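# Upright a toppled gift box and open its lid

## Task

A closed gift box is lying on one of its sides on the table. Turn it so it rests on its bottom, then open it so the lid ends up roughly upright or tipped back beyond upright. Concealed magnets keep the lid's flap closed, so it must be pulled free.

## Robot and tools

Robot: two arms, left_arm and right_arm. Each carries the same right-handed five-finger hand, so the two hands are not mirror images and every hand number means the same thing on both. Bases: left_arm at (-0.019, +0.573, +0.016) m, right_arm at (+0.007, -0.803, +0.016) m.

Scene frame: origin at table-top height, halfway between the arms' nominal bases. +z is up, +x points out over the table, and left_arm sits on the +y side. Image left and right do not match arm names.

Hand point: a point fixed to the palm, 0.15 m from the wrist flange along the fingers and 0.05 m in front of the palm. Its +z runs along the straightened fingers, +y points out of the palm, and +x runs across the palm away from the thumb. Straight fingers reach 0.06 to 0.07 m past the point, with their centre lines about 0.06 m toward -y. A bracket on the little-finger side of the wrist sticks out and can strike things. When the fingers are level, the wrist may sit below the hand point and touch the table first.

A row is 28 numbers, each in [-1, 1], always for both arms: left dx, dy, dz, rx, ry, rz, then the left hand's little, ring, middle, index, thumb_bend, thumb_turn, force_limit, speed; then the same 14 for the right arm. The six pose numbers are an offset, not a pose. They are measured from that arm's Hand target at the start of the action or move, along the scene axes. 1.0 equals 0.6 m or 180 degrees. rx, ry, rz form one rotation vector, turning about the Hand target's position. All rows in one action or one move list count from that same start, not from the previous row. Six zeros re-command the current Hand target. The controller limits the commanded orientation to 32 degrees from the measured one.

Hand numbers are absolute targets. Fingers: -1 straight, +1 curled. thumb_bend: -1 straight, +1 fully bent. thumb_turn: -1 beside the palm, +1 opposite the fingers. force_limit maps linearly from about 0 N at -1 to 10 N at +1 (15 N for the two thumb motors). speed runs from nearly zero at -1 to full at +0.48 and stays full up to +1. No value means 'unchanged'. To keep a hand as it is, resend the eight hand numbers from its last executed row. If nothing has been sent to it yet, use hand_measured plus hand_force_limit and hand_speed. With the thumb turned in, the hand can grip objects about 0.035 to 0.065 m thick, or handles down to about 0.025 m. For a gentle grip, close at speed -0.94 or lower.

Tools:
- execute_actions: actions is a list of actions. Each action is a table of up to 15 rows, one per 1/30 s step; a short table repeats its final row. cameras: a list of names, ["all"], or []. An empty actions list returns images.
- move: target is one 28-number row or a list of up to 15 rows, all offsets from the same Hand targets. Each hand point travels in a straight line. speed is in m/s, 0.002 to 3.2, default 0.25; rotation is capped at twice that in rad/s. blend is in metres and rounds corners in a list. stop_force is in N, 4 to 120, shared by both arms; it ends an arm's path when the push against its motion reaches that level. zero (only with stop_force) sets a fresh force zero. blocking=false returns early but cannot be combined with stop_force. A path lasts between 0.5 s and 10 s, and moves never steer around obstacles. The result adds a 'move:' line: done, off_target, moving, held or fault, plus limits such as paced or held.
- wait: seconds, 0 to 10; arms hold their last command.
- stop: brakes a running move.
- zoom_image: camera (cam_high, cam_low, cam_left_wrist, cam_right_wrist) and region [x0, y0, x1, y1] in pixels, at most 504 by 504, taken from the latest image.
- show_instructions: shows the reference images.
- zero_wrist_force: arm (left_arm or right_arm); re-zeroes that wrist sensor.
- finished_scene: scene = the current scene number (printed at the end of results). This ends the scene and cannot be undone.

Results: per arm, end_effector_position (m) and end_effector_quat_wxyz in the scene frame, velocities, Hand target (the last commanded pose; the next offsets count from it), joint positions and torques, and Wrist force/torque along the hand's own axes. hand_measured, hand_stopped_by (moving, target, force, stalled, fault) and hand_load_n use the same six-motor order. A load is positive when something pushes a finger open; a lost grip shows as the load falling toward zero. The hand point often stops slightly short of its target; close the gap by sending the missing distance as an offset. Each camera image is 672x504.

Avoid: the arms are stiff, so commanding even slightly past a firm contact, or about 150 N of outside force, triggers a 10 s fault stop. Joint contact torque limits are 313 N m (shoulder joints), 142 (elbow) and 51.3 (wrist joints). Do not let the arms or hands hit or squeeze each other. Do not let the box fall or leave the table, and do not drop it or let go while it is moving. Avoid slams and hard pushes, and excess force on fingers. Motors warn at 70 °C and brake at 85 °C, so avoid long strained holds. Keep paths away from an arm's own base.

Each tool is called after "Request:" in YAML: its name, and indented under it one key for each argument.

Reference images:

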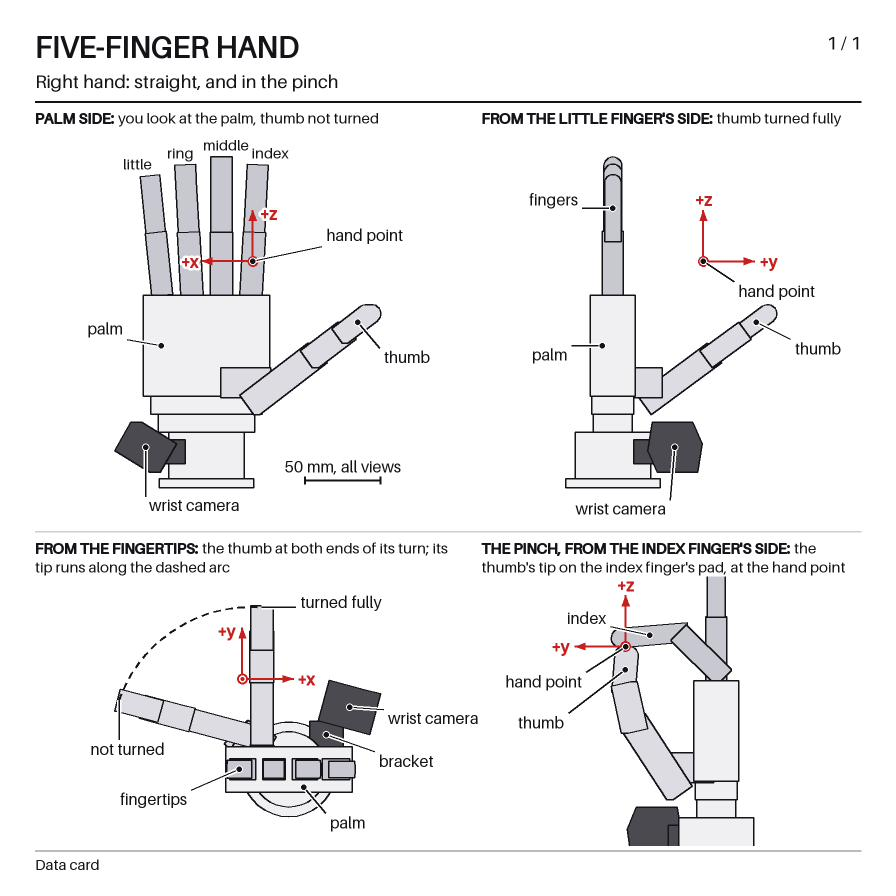

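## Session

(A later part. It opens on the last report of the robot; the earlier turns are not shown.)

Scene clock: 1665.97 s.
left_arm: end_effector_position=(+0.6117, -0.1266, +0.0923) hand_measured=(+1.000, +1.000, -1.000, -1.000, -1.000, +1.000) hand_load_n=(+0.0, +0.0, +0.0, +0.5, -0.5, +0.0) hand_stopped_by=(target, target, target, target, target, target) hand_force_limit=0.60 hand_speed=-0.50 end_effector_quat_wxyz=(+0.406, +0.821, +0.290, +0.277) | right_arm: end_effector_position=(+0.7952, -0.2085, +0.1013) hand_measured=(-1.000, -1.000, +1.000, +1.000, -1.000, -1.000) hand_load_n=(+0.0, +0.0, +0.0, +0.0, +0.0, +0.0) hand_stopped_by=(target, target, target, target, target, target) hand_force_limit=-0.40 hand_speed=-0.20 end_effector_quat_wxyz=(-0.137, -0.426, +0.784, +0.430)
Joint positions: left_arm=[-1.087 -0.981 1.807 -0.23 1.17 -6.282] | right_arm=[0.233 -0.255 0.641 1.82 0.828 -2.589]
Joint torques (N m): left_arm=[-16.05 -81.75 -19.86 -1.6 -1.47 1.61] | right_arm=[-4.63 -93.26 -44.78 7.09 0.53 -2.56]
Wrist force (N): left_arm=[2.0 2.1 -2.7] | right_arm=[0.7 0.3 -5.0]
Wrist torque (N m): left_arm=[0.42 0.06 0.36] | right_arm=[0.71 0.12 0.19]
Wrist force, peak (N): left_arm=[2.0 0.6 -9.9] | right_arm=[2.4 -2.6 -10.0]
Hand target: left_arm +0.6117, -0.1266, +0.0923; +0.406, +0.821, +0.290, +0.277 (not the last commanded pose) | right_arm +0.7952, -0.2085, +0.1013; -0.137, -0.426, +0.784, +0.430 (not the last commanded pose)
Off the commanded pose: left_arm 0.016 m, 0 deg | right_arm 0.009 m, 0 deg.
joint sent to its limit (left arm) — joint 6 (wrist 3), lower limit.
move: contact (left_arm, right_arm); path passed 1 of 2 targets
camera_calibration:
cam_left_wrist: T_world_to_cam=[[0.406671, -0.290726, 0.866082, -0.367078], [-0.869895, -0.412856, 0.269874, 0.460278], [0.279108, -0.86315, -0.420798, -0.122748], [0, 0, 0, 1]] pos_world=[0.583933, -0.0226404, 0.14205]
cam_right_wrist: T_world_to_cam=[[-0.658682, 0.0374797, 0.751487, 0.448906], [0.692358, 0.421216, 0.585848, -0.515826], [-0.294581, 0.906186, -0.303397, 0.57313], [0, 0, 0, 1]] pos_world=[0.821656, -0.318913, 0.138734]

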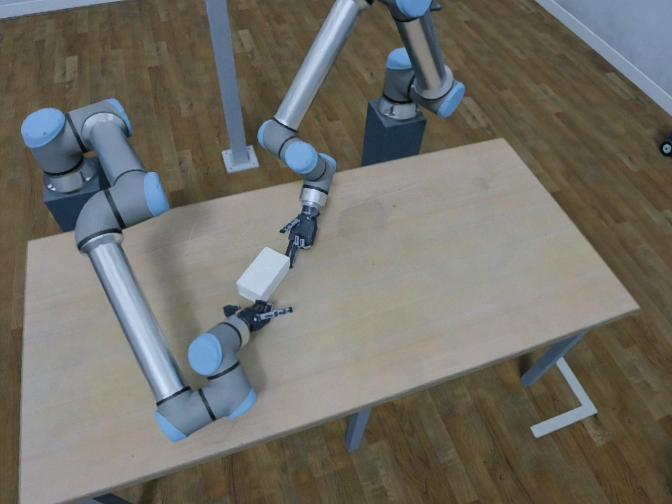

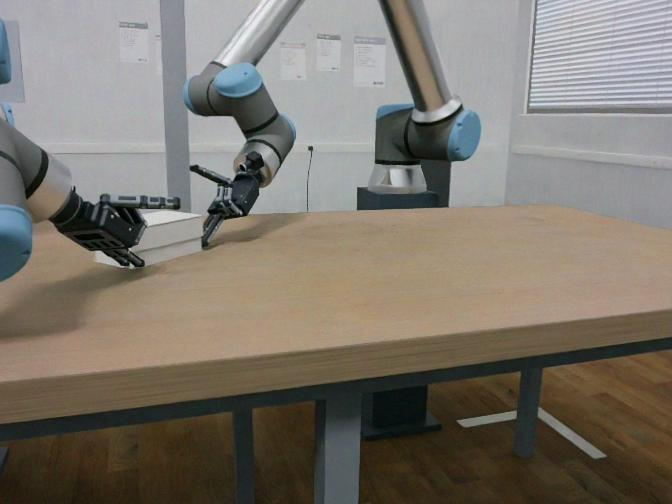

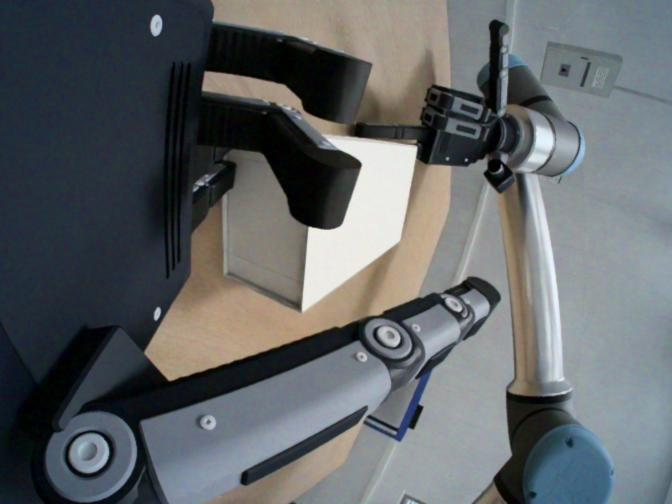

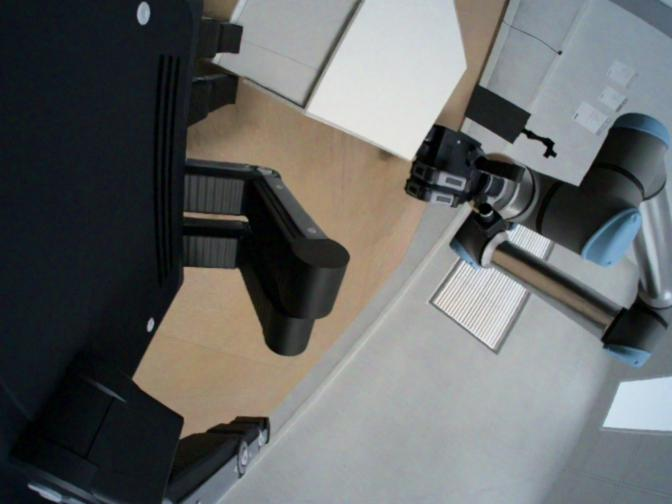

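Request:
move:
  target: [0.0005,-0.0005,-0.0015,0,0,0,1,1,-0.5,-1,-1,1,-0.6,-0.8,-0.0005,0.0005,-0.0025,0,0,0,-1,-0.5,1,1,-1,-1,-0.6,-0.8]
  speed: 0.01
  cameras: ["cam_high","cam_right_wrist"]

Request:
zoom_image:
  camera: "cam_right_wrist"
  region: [190, 0, 370, 180]

Request:
zoom_image:
  camera: "cam_high"
  region: [220, 230, 320, 320]

Scene clock: 1671.87 s.
left_arm: end_effector_position=(+0.6120, -0.1269, +0.0914) hand_measured=(+1.000, +1.000, -0.984, -1.000, -1.000, +1.000) hand_load_n=(+0.0, +0.0, +3.5, +0.0, +0.0, +0.0) hand_stopped_by=(target, target, force, target, target, target) hand_force_limit=-0.60 hand_speed=-0.80 end_effector_quat_wxyz=(+0.406, +0.821, +0.290, +0.277) | right_arm: end_effector_position=(+0.7949, -0.2082, +0.0998) hand_measured=(-1.000, -0.910, +1.000, +1.000, -1.000, -1.000) hand_load_n=(-3.0, -1.0, +0.0, +0.0, +0.0, +0.0) hand_stopped_by=(target, force, target, target, target, target) hand_force_limit=-0.60 hand_speed=-0.80 end_effector_quat_wxyz=(-0.137, -0.426, +0.784, +0.430)
Joint positions: left_arm=[-1.087 -0.98 1.806 -0.231 1.171 -6.282] | right_arm=[0.234 -0.254 0.642 1.818 0.828 -2.588]
Joint torques (N m): left_arm=[13.89 -59.3 -49.66 -4.5 1.67 2.12] | right_arm=[23.72 -82.91 -24.25 -0.62 -2.5 3.13]
Wrist force (N): left_arm=[3.9 -1.1 -19.8] | right_arm=[-1.2 3.8 -21.8]
Wrist torque (N m): left_arm=[1.61 0.51 0.40] | right_arm=[1.44 1.11 0.30]
Wrist force, peak (N): left_arm=[4.0 -1.4 -19.9] | right_arm=[-0.9 3.8 -21.8]
Hand target: left_arm +0.6120, -0.1269, +0.0914; +0.406, +0.821, +0.290, +0.277 | right_arm +0.7949, -0.2082, +0.0998; -0.137, -0.426, +0.784, +0.430
Off the commanded pose: left_arm 0.000 m, 0 deg | right_arm 0.000 m, 0 deg.
move: done
camera_calibration:
cam_right_wrist: T_world_to_cam=[[-0.6587, 0.0375398, 0.751468, 0.449927], [0.69238, 0.421153, 0.585867, -0.514975], [-0.29449, 0.906213, -0.303405, 0.572278], [0, 0, 0, 1]] pos_world=[0.821456, -0.318613, 0.137234]
Images, in order (width x height): cam_high 672x504, cam_right_wrist 672x504.

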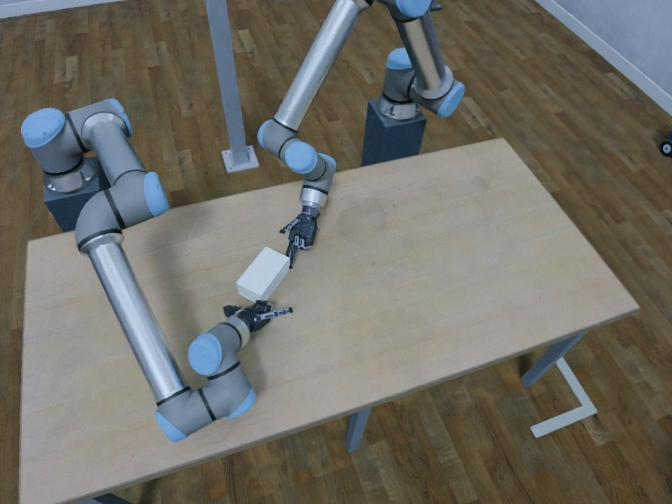

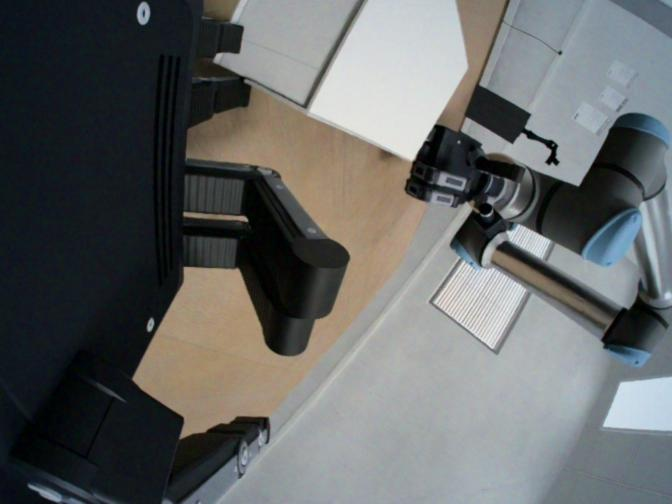

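Scaled by 2.800 from the camera's 672x504 image, which has a finer 960x720 frame.

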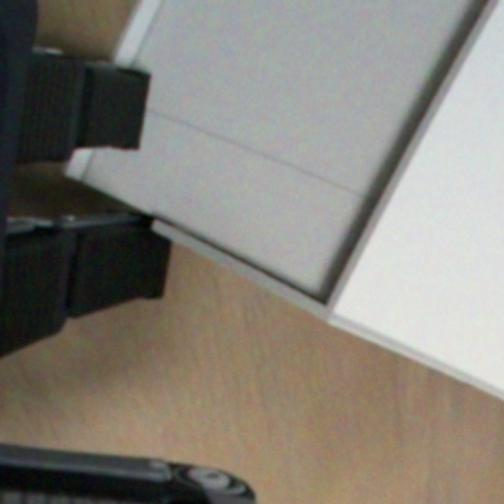

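Scaled by 5.040.

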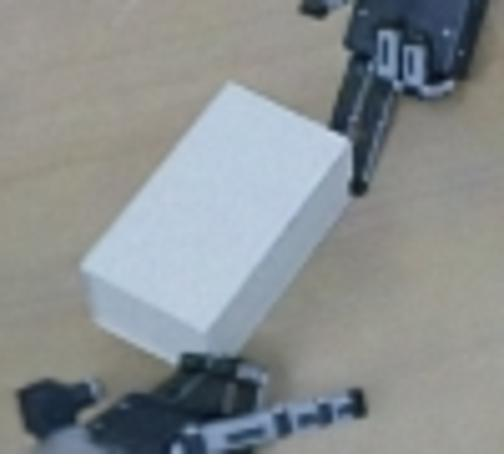

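Request:
move:
  target: [0.0007,-0.0007,-0.001,0,0,0,1,1,-0.45,-1,-1,1,1,0,-0.0007,0.0007,-0.001,0,0,0,-1,-0.45,1,1,-1,-1,1,0]
  speed: 0.01
  cameras: ["cam_high","cam_right_wrist","cam_low"]

Request:
zoom_image:
  camera: "cam_right_wrist"
  region: [190, 0, 370, 180]

Request:
zoom_image:
  camera: "cam_low"
  region: [90, 190, 240, 290]

Scene clock: 1679.87 s.
left_arm: end_effector_position=(+0.6124, -0.1273, +0.0908) hand_measured=(+1.000, +1.000, -0.966, -1.000, -1.000, +1.000) hand_load_n=(+0.0, -0.5, +12.0, +0.0, +0.0, +0.0) hand_stopped_by=(target, target, force, target, target, target) hand_force_limit=1.00 hand_speed=0.00 end_effector_quat_wxyz=(+0.406, +0.821, +0.290, +0.277) | right_arm: end_effector_position=(+0.7945, -0.2078, +0.0992) hand_measured=(-1.000, -0.834, +1.000, +1.000, -1.000, -1.000) hand_load_n=(-1.0, +2.5, +0.0, +0.0, +0.0, +0.0) hand_stopped_by=(target, force, target, target, target, target) hand_force_limit=1.00 hand_speed=0.00 end_effector_quat_wxyz=(-0.137, -0.426, +0.784, +0.430)
Joint positions: left_arm=[-1.086 -0.978 1.805 -0.231 1.171 -6.282] | right_arm=[0.234 -0.254 0.643 1.817 0.828 -2.588]
Joint torques (N m): left_arm=[15.97 -59.78 -60.15 -8.3 2.56 2.27] | right_arm=[41.11 -89.82 -20.43 -0.91 -5.05 3.12]
Wrist force (N): left_arm=[3.6 -8.0 -39.2] | right_arm=[3.2 -2.6 -40.4]
Wrist torque (N m): left_arm=[3.15 0.82 0.24] | right_arm=[2.78 2.45 0.28]
Wrist force, peak (N): left_arm=[3.5 -7.9 -39.3] | right_arm=[3.2 -2.6 -40.4]
Hand target: left_arm +0.6124, -0.1273, +0.0908; +0.406, +0.821, +0.290, +0.277 | right_arm +0.7945, -0.2078, +0.0992; -0.137, -0.426, +0.784, +0.430
Off the commanded pose: left_arm 0.000 m, 0 deg | right_arm 0.000 m, 0 deg.
move: done
camera_calibration:
cam_right_wrist: T_world_to_cam=[[-0.6587, 0.0375398, 0.751468, 0.450033], [0.69238, 0.421153, 0.585867, -0.514446], [-0.29449, 0.906213, -0.303405, 0.571587], [0, 0, 0, 1]] pos_world=[0.820956, -0.318213, 0.136634]
Images, in order (width x height): cam_high 672x504, cam_low 672x504, cam_right_wrist 672x504.

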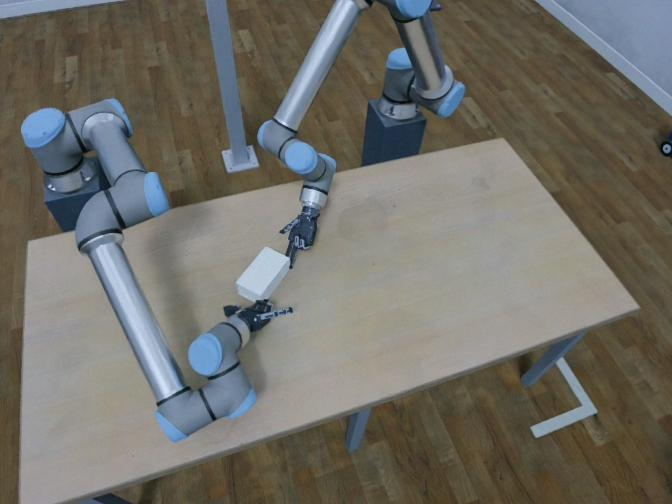

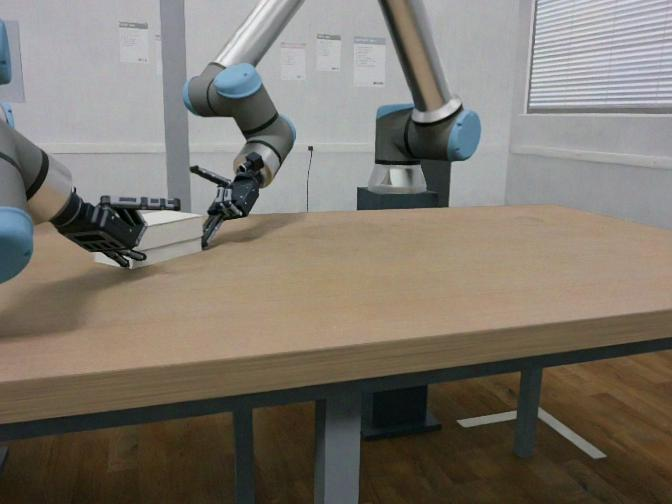

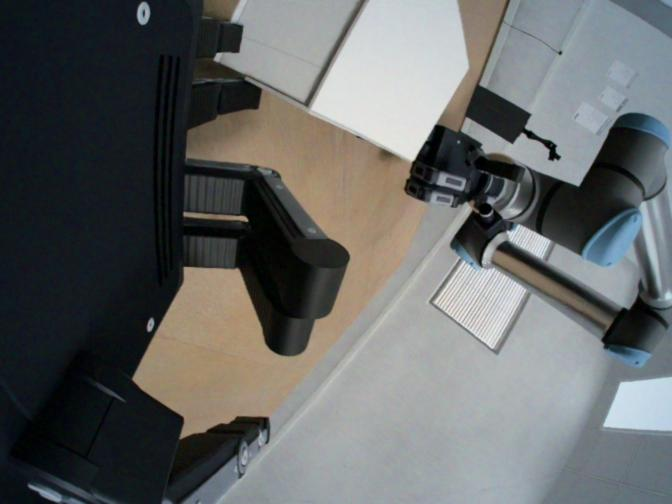

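Scaled by 2.800 from the camera's 672x504 image, which has a finer 960x720 frame.

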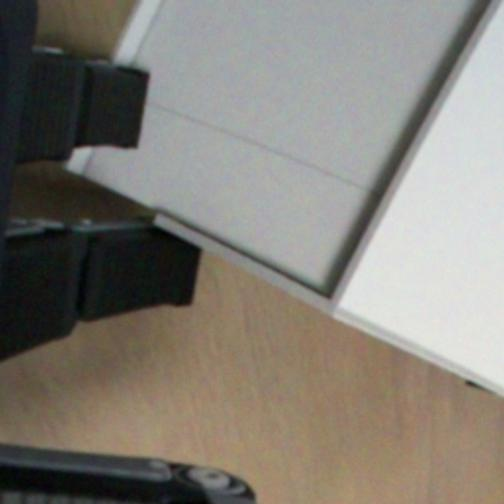

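Scaled by 3.360.

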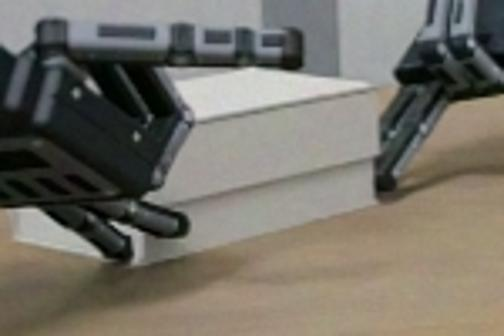

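Request:
move:
  target:
    - [0,0,0,0,0,0,1,1,-0.45,-1,-1,1,1,0,0,0,0,0,0,0,-1,-1,1,1,-1,-1,0.2,0]
    - [0,0,0,0,0,0,1,1,-0.45,-1,-1,1,1,0,0.006,-0.006,0.002,0,0,0,-1,-1,1,1,-1,-1,0.2,0]
    - [0,0,0,0,0,0,1,1,-0.45,-1,-1,1,1,0,0.002,-0.0097,0.002,0,0,0,-1,-1,1,1,-1,-1,0.2,0]
    - [0,0,0,0,0,0,1,1,-0.45,-1,-1,1,1,0,-0.0025,-0.0045,0.0005,0,0,0,-1,-1,1,1,-1,-1,0.2,0]
  speed: 0.015

Request:
move:
  target: [0,0,0,0,0,0,1,1,-0.45,-1,-1,1,1,0,-0.001,0.001,-0.001,0,0,0,-1,-0.44,1,1,-1,-1,0.2,-0.3]
  speed: 0.015
  cameras: ["cam_right_wrist","cam_left_wrist"]

Request:
zoom_image:
  camera: "cam_right_wrist"
  region: [190, 0, 370, 180]

Scene clock: 1700.17 s.
left_arm: end_effector_position=(+0.6124, -0.1272, +0.0908) hand_measured=(+1.000, +1.000, -0.966, -1.000, -1.000, +1.000) hand_load_n=(+0.0, +0.0, +1.5, +0.0, -0.5, +0.0) hand_stopped_by=(target, target, force, target, target, target) hand_force_limit=1.00 hand_speed=0.00 end_effector_quat_wxyz=(+0.406, +0.821, +0.290, +0.277) | right_arm: end_effector_position=(+0.7930, -0.2105, +0.0995) hand_measured=(-1.000, -1.000, +1.000, +1.000, -1.000, -1.000) hand_load_n=(+0.5, +0.0, +0.0, +0.0, +0.0, +0.0) hand_stopped_by=(target, target, target, target, target, target) hand_force_limit=0.20 hand_speed=0.00 end_effector_quat_wxyz=(-0.137, -0.426, +0.784, +0.430)
Joint positions: left_arm=[-1.086 -0.978 1.805 -0.231 1.171 -6.282] | right_arm=[0.232 -0.261 0.657 1.811 0.829 -2.59]
Joint torques (N m): left_arm=[6.5 -76.99 -29.65 -1.85 -0.23 0.45] | right_arm=[28.25 -103 -30.76 1.88 -5.14 1.84]
Wrist force (N): left_arm=[4.7 -0.8 -23.5] | right_arm=[4.2 -3.6 -34.6]
Wrist torque (N m): left_arm=[1.67 0.60 0.41] | right_arm=[2.50 2.20 0.14]
Wrist force, peak (N): left_arm=[3.6 -8.5 -39.9] | right_arm=[3.4 -3.3 -42.0]
Hand target: left_arm +0.6124, -0.1273, +0.0908; +0.406, +0.821, +0.290, +0.277 | right_arm +0.7930, -0.2105, +0.0995; -0.137, -0.426, +0.784, +0.430
Off the commanded pose: left_arm 0.000 m, 0 deg | right_arm 0.000 m, 0 deg.
move: done

Scene clock: 1700.87 s.
left_arm: end_effector_position=(+0.6124, -0.1273, +0.0908) hand_measured=(+1.000, +1.000, -0.966, -1.000, -1.000, +1.000) hand_load_n=(+0.0, +0.0, +2.5, +0.0, +0.0, +0.0) hand_stopped_by=(target, target, force, target, target, target) hand_force_limit=1.00 hand_speed=0.00 end_effector_quat_wxyz=(+0.406, +0.821, +0.290, +0.277) | right_arm: end_effector_position=(+0.7924, -0.2099, +0.0989) hand_measured=(-1.000, -0.944, +1.000, +1.000, -1.000, -1.000) hand_load_n=(-1.0, +2.5, +0.0, +0.0, +0.0, -0.5) hand_stopped_by=(target, force, target, target, target, target) hand_force_limit=0.20 hand_speed=-0.30 end_effector_quat_wxyz=(-0.137, -0.426, +0.784, +0.430)
Joint positions: left_arm=[-1.086 -0.978 1.805 -0.231 1.171 -6.282] | right_arm=[0.233 -0.261 0.658 1.809 0.829 -2.589]
Joint torques (N m): left_arm=[3.76 -73.24 -47.99 -5.43 -0.41 0.26] | right_arm=[51.41 -96.06 -15.84 -3.08 -5.35 2.94]
Wrist force (N): left_arm=[6.6 -2.3 -36.1] | right_arm=[3.8 -2.6 -57.4]
Wrist torque (N m): left_arm=[2.46 1.02 0.49] | right_arm=[3.74 3.55 0.24]
Wrist force, peak (N): left_arm=[7.0 -2.3 -36.3] | right_arm=[3.3 -3.1 -58.1]
Hand target: left_arm +0.6124, -0.1273, +0.0908; +0.406, +0.821, +0.290, +0.277 | right_arm +0.7924, -0.2099, +0.0989; -0.137, -0.426, +0.784, +0.430
Off the commanded pose: left_arm 0.000 m, 0 deg | right_arm 0.000 m, 0 deg.
move: done
camera_calibration:
cam_left_wrist: T_world_to_cam=[[0.406695, -0.2908, 0.866045, -0.366277], [-0.869888, -0.41288, 0.269863, 0.460999], [0.279096, -0.863114, -0.42088, -0.124159], [0, 0, 0, 1]] pos_world=[0.584633, -0.0233401, 0.14055]
cam_right_wrist: T_world_to_cam=[[-0.6587, 0.0375398, 0.751468, 0.448954], [0.69238, 0.421153, 0.585867, -0.511932], [-0.29449, 0.906213, -0.303405, 0.57278], [0, 0, 0, 1]] pos_world=[0.818856, -0.320313, 0.136334]
Images, in order (width x height): cam_left_wrist 672x504, cam_right_wrist 672x504.

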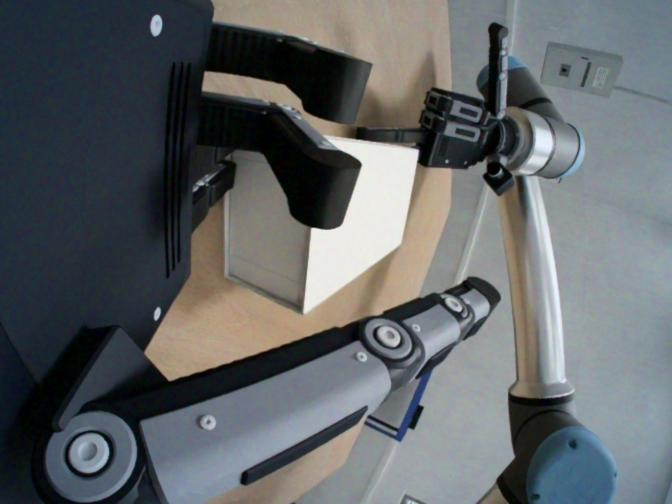

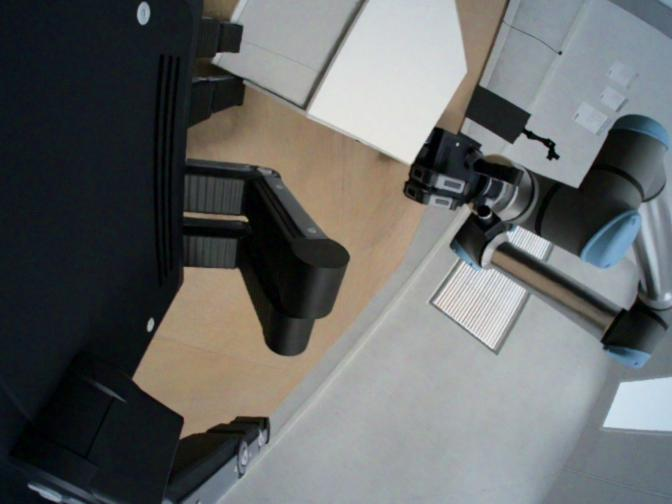

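Scaled by 2.800 from the camera's 672x504 image, which has a finer 960x720 frame.

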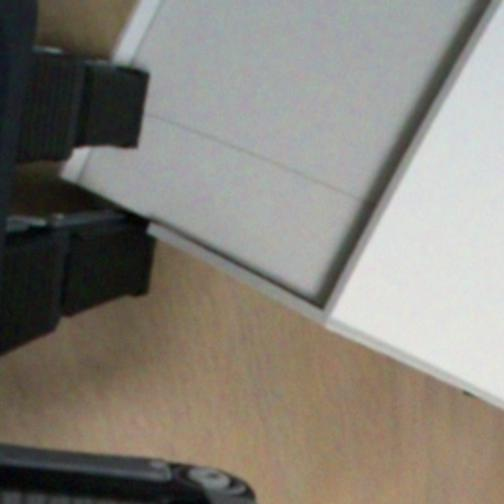

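Request:
move:
  target: [0,0,0,0,0,0,1,1,-0.44,-1,-1,1,1,-0.3,0,0,0,0,0,0,-1,-0.43,1,1,-1,-1,1,-0.3]
  speed: 0.015
  cameras: ["cam_right_wrist","cam_low"]

Request:
zoom_image:
  camera: "cam_right_wrist"
  region: [190, 0, 370, 180]

Request:
zoom_image:
  camera: "cam_low"
  region: [90, 190, 240, 290]

Scene clock: 1705.87 s.
left_arm: end_effector_position=(+0.6124, -0.1273, +0.0908) hand_measured=(+1.000, +1.000, -0.948, -1.000, -1.000, +1.000) hand_load_n=(+0.0, +0.0, +14.0, +0.0, +0.0, +0.0) hand_stopped_by=(target, target, force, target, target, target) hand_force_limit=1.00 hand_speed=-0.30 end_effector_quat_wxyz=(+0.406, +0.821, +0.290, +0.277) | right_arm: end_effector_position=(+0.7923, -0.2098, +0.0988) hand_measured=(-1.000, -0.898, +1.000, +1.000, -1.000, -1.000) hand_load_n=(-3.0, +14.5, +0.5, +0.0, +0.0, +0.0) hand_stopped_by=(target, force, target, target, target, target) hand_force_limit=1.00 hand_speed=-0.30 end_effector_quat_wxyz=(-0.137, -0.426, +0.784, +0.430)
Joint positions: left_arm=[-1.086 -0.978 1.805 -0.231 1.171 -6.282] | right_arm=[0.233 -0.261 0.658 1.809 0.829 -2.589]
Joint torques (N m): left_arm=[-8.95 -67.38 -54.41 -5.63 1.47 -0.77] | right_arm=[49.07 -90.52 -22.38 3.47 -2.93 -1.52]
Wrist force (N): left_arm=[6.6 -10.7 -39.4] | right_arm=[3.8 -9.8 -51.8]
Wrist torque (N m): left_arm=[3.18 1.03 0.34] | right_arm=[3.76 3.21 -0.05]
Wrist force, peak (N): left_arm=[6.5 -10.3 -39.7] | right_arm=[4.3 -2.9 -58.7]
Hand target: left_arm +0.6124, -0.1273, +0.0908; +0.406, +0.821, +0.290, +0.277 | right_arm +0.7924, -0.2099, +0.0989; -0.137, -0.426, +0.784, +0.430
Off the commanded pose: left_arm 0.000 m, 0 deg | right_arm 0.000 m, 0 deg.
move: done
camera_calibration:
cam_right_wrist: T_world_to_cam=[[-0.658728, 0.0374528, 0.751449, 0.449027], [0.692315, 0.421218, 0.585897, -0.511804], [-0.29458, 0.906186, -0.303397, 0.572815], [0, 0, 0, 1]] pos_world=[0.818856, -0.320313, 0.136234]
Images, in order (width x height): cam_low 672x504, cam_right_wrist 672x504.

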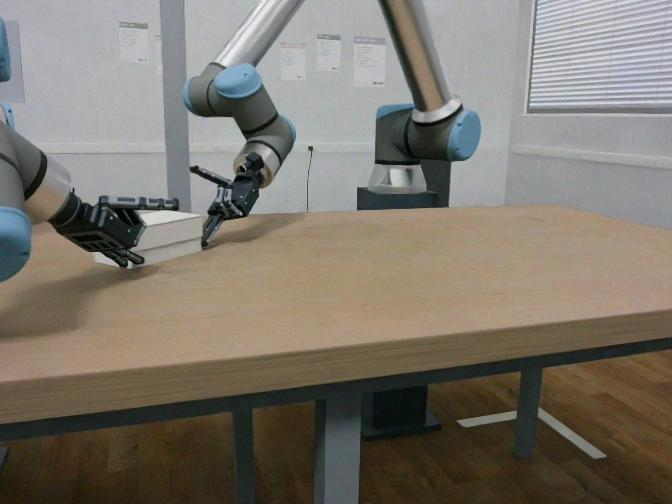

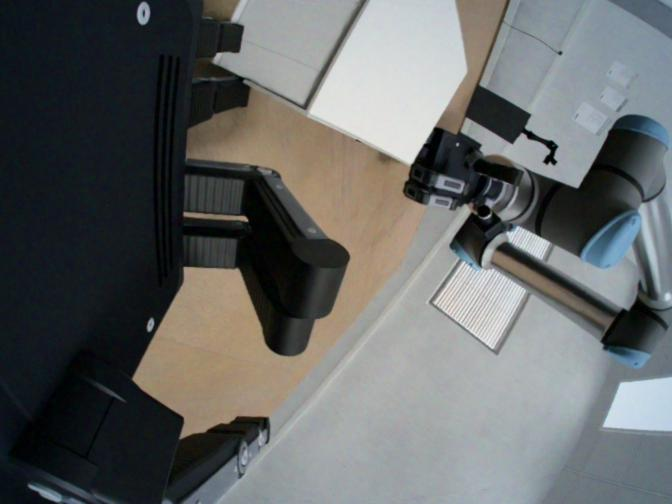

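Scaled by 2.800 from the camera's 672x504 image, which has a finer 960x720 frame.

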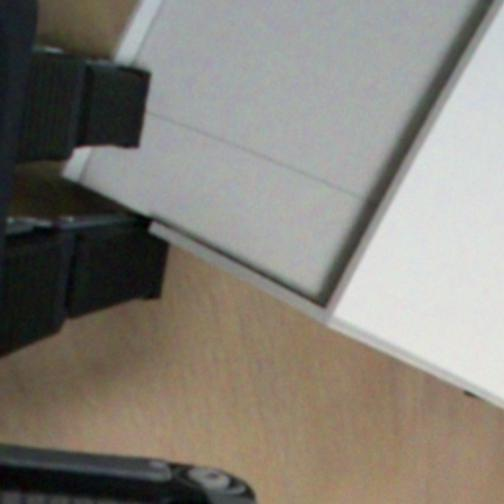

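Scaled by 3.360.

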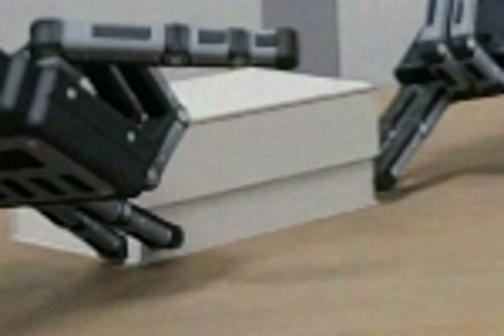

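Request:
move:
  target: [-0.0131,-0.0129,-0.0056,0.0311,-0.0316,0,1,1,-0.44,-1,-1,1,1,-0.3,-0.0156,-0.0154,0.0113,0.0311,-0.0316,0,-1,-0.43,1,1,-1,-1,1,-0.3]
  speed: 0.02
  cameras: ["cam_right_wrist","cam_low","cam_high"]

Request:
zoom_image:
  camera: "cam_right_wrist"
  region: [190, 0, 370, 180]

Request:
zoom_image:
  camera: "cam_low"
  region: [90, 190, 240, 290]

Scene clock: 1717.10 s.
left_arm: end_effector_position=(+0.6045, -0.1351, +0.0875) hand_measured=(+1.000, +1.000, -0.948, -0.998, -1.000, +1.000) hand_load_n=(+0.0, +0.0, +23.5, -5.0, -0.5, +0.0) hand_stopped_by=(target, target, force, target, target, target) hand_force_limit=1.00 hand_speed=-0.30 end_effector_quat_wxyz=(+0.379, +0.825, +0.255, +0.331) | right_arm: end_effector_position=(+0.7830, -0.2191, +0.1057) hand_measured=(-1.000, -0.898, +1.000, +1.000, -1.000, -1.000) hand_load_n=(-3.0, +22.0, +0.0, +0.0, -0.5, +0.0) hand_stopped_by=(target, force, target, target, target, target) hand_force_limit=1.00 hand_speed=-0.30 end_effector_quat_wxyz=(-0.077, -0.453, +0.768, +0.446)
Joint positions: left_arm=[-1.121 -0.971 1.802 -0.233 1.068 -6.182] | right_arm=[0.218 -0.321 0.765 1.695 0.776 -2.664]
Joint torques (N m): left_arm=[-2.37 -67.11 -59.79 -8.16 1.92 -1.27] | right_arm=[28.73 -96.32 -36.71 6.87 -3.93 1.83]
Wrist force (N): left_arm=[4.1 -12.4 -29.3] | right_arm=[4.1 -13.8 -31.5]
Wrist torque (N m): left_arm=[2.88 0.58 -0.10] | right_arm=[2.90 2.21 -0.04]
Wrist force, peak (N): left_arm=[6.5 -10.7 -39.7] | right_arm=[3.8 -9.6 -52.1]
Hand target: left_arm +0.6046, -0.1351, +0.0875; +0.379, +0.825, +0.256, +0.331 | right_arm +0.7830, -0.2191, +0.1057; -0.077, -0.453, +0.768, +0.446
Off the commanded pose: left_arm 0.000 m, 0 deg | right_arm 0.000 m, 0 deg.
move: done
camera_calibration:
cam_right_wrist: T_world_to_cam=[[-0.730167, -0.0328886, 0.682477, 0.485829], [0.628776, 0.358544, 0.689991, -0.480452], [-0.267391, 0.932933, -0.241117, 0.558496], [0, 0, 0, 1]] pos_world=[0.806169, -0.332798, 0.134604]
Images, in order (width x height): cam_high 672x504, cam_low 672x504, cam_right_wrist 672x504.

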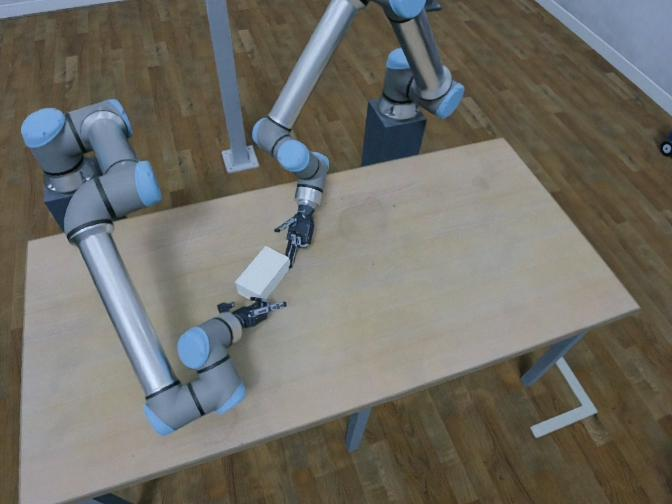

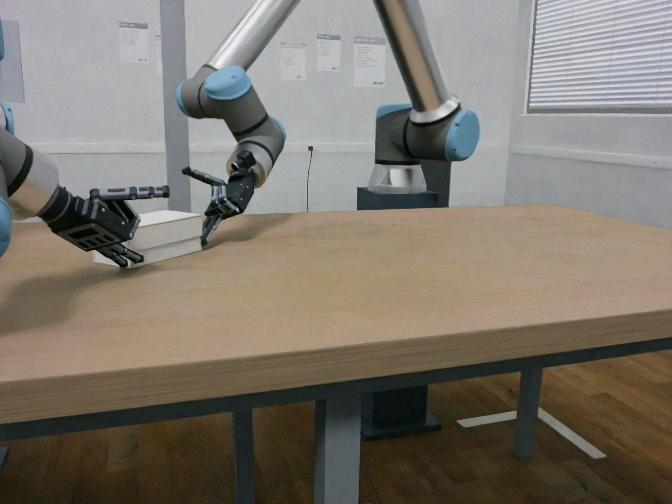

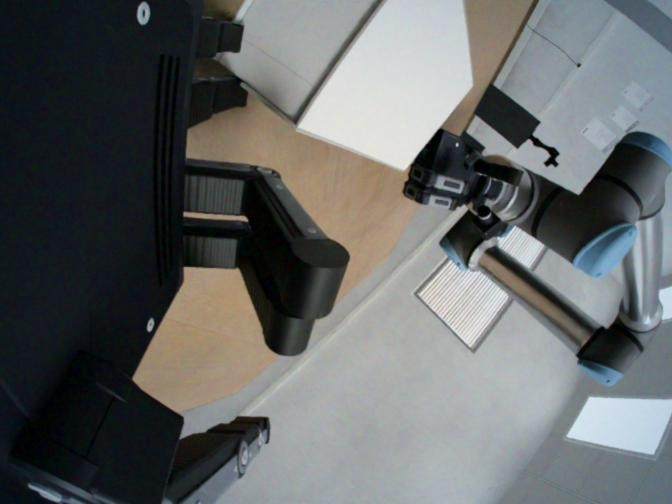

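Scaled by 2.800 from the camera's 672x504 image, which has a finer 960x720 frame.

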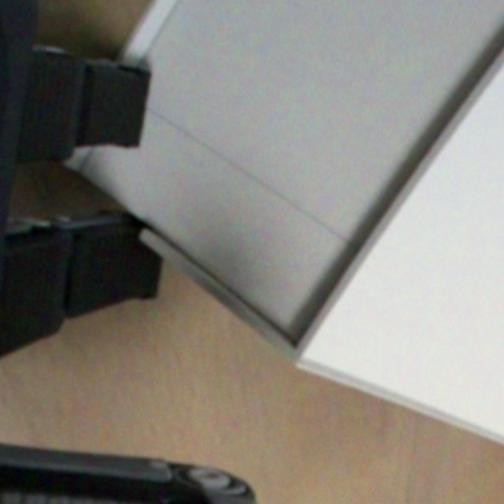

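Scaled by 3.360.

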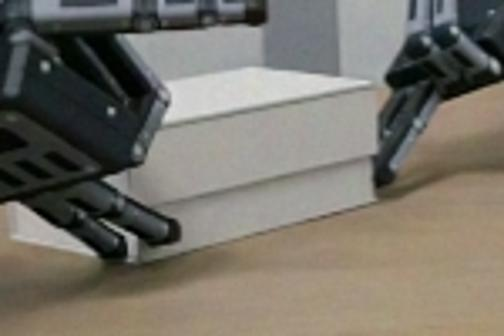

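Request:
move:
  target: [-0.0082,-0.0081,-0.0045,0.0195,-0.0198,0,1,1,-0.44,-1,-1,1,1,-0.3,-0.0105,-0.0103,0.0055,0.0195,-0.0198,0,-1,-0.43,1,1,-1,-1,1,-0.3]
  speed: 0.02
  cameras: ["cam_right_wrist","cam_low"]

Request:
zoom_image:
  camera: "cam_right_wrist"
  region: [190, 0, 370, 180]

Request:
zoom_image:
  camera: "cam_low"
  region: [90, 190, 240, 290]

Scene clock: 1729.67 s.
left_arm: end_effector_position=(+0.5996, -0.1400, +0.0848) hand_measured=(+1.000, +1.000, -0.950, -0.998, -1.000, +1.000) hand_load_n=(+0.0, +0.5, +27.0, -10.0, +0.0, +0.0) hand_stopped_by=(target, target, force, target, target, target) hand_force_limit=1.00 hand_speed=-0.30 end_effector_quat_wxyz=(+0.362, +0.826, +0.233, +0.364) | right_arm: end_effector_position=(+0.7767, -0.2253, +0.1090) hand_measured=(-1.000, -0.898, +1.000, +1.000, -1.000, -1.000) hand_load_n=(-6.5, +23.0, +0.0, +0.0, +0.0, +0.0) hand_stopped_by=(target, force, target, target, target, target) hand_force_limit=1.00 hand_speed=-0.30 end_effector_quat_wxyz=(-0.039, -0.469, +0.756, +0.455)
Joint positions: left_arm=[-1.142 -0.965 1.8 -0.24 1.004 -6.117] | right_arm=[0.209 -0.355 0.828 1.627 0.741 -2.711]
Joint torques (N m): left_arm=[-2.13 -68.7 -58.58 -7.06 2.13 -1.42] | right_arm=[28.35 -94.81 -33.5 6.43 -3.34 1.89]
Wrist force (N): left_arm=[4.4 -12.0 -29.2] | right_arm=[1.5 -12.7 -33.2]
Wrist torque (N m): left_arm=[2.85 0.43 -0.13] | right_arm=[2.97 2.28 -0.11]
Wrist force, peak (N): left_arm=[4.5 -12.3 -30.3] | right_arm=[5.3 -14.6 -32.8]
Hand target: left_arm +0.5997, -0.1399, +0.0848; +0.362, +0.826, +0.233, +0.364 | right_arm +0.7767, -0.2253, +0.1090; -0.039, -0.469, +0.756, +0.455
Off the commanded pose: left_arm 0.000 m, 0 deg | right_arm 0.000 m, 0 deg.
move: done
camera_calibration:
cam_right_wrist: T_world_to_cam=[[-0.771084, -0.0732071, 0.632511, 0.506925], [0.584013, 0.314467, 0.748358, -0.458098], [-0.253689, 0.946441, -0.199727, 0.551289], [0, 0, 0, 1]] pos_world=[0.798273, -0.340595, 0.132293]
Images, in order (width x height): cam_low 672x504, cam_right_wrist 672x504.

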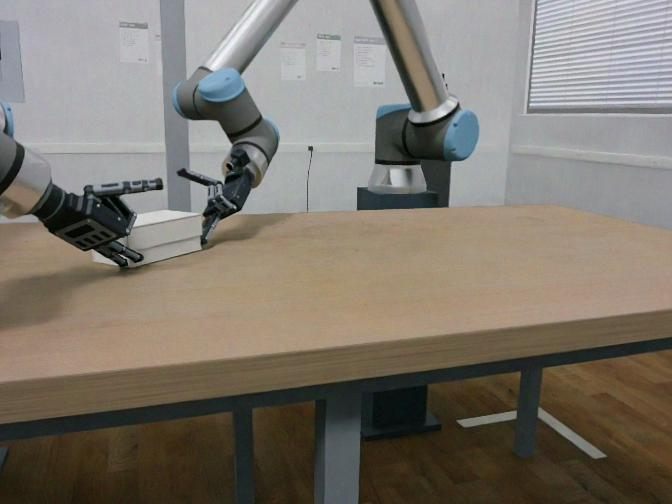

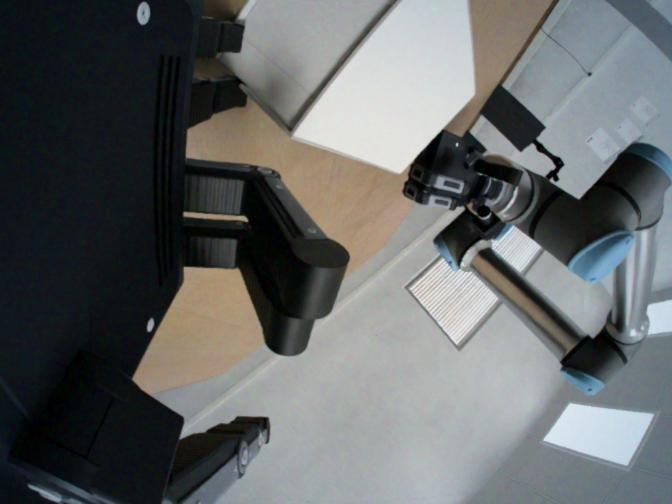

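Scaled by 2.800 from the camera's 672x504 image, which has a finer 960x720 frame.

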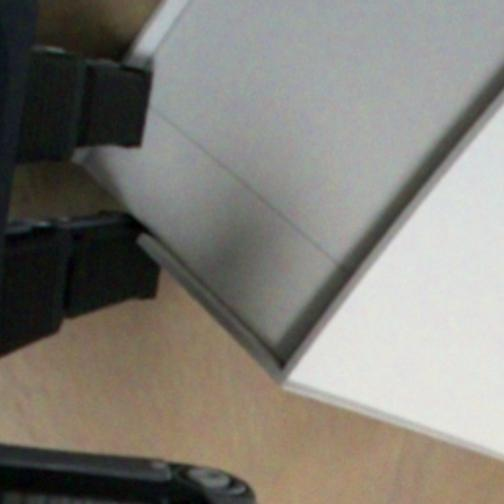

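Scaled by 3.360.

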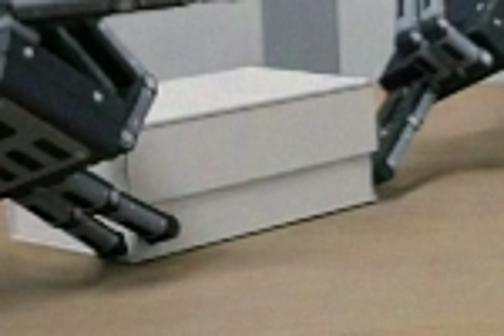

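Request:
move:
  target:
    - [0,0,0,0,0,0,1,1,-1,-1,-1,1,1,-0.3,0,0,0,0,0,0,-1,-1,1,1,-1,-1,1,-0.3]
    - [-0.2,0,0,0,0,0,1,1,-1,-1,-1,1,1,-0.3,-0.2,0,0,0,0,0,-1,-1,1,1,-1,-1,1,-0.3]
  speed: 0.06
  cameras: ["cam_high","cam_low"]

Request:
zoom_image:
  camera: "cam_high"
  region: [200, 200, 320, 308]

Scene clock: 1771.57 s.
left_arm: end_effector_position=(+0.4795, -0.1398, +0.0848) hand_measured=(+1.000, +1.000, -1.000, -1.000, -1.000, +1.000) hand_load_n=(+0.0, +0.5, +1.5, -1.5, +0.0, +0.0) hand_stopped_by=(target, target, target, target, target, target) hand_force_limit=1.00 hand_speed=-0.30 end_effector_quat_wxyz=(+0.362, +0.826, +0.233, +0.364) | right_arm: end_effector_position=(+0.6566, -0.2252, +0.1091) hand_measured=(-1.000, -1.000, +1.000, +1.000, -1.000, -1.000) hand_load_n=(+1.5, -0.5, +0.0, +0.5, -0.5, +0.0) hand_stopped_by=(target, target, target, target, target, target) hand_force_limit=1.00 hand_speed=-0.30 end_effector_quat_wxyz=(-0.039, -0.469, +0.756, +0.455)
Joint positions: left_arm=[-1.323 -1.026 1.931 -0.23 0.858 -6.251] | right_arm=[0.237 -0.536 1.212 1.397 0.727 -2.674]
Joint torques (N m): left_arm=[22.3 -58.84 -50.23 -3.32 1.13 2.03] | right_arm=[8.18 -78.34 -33.58 8.32 -4.32 0.33]
Wrist force (N): left_arm=[2.4 -6.3 -14.5] | right_arm=[3.5 -7.4 -16.1]
Wrist torque (N m): left_arm=[1.57 0.19 0.15] | right_arm=[1.63 1.14 -0.15]
Wrist force, peak (N): left_arm=[4.5 -12.0 -29.4] | right_arm=[1.9 -12.4 -33.1]
Hand target: left_arm +0.4797, -0.1399, +0.0848; +0.362, +0.826, +0.233, +0.364 | right_arm +0.6567, -0.2253, +0.1090; -0.039, -0.469, +0.756, +0.455
Off the commanded pose: left_arm 0.000 m, 0 deg | right_arm 0.000 m, 0 deg.
move: done
Images, in order (width x height): cam_high 672x504, cam_low 672x504.

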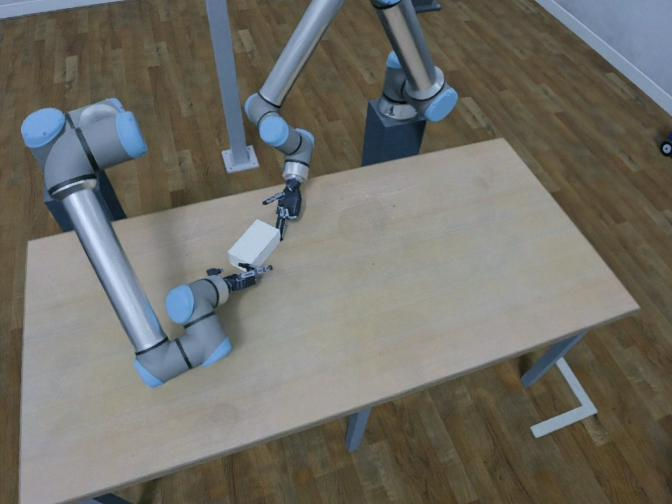

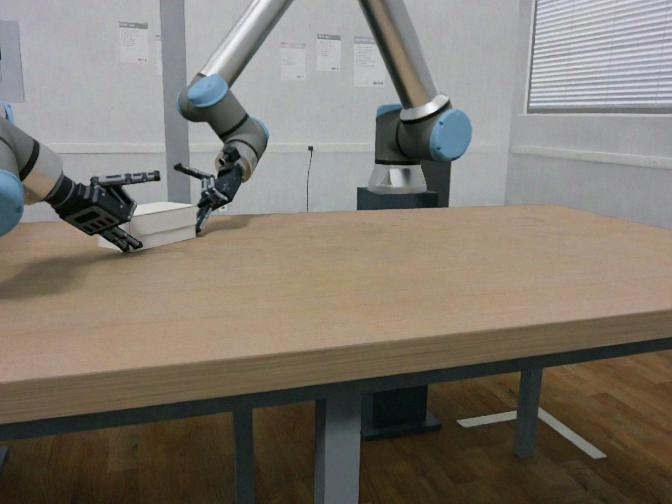

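Scaled by 4.200.

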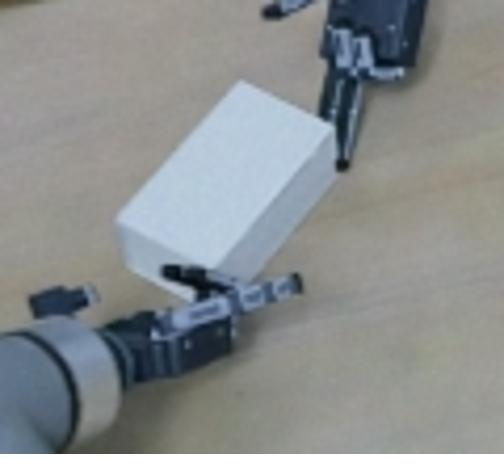

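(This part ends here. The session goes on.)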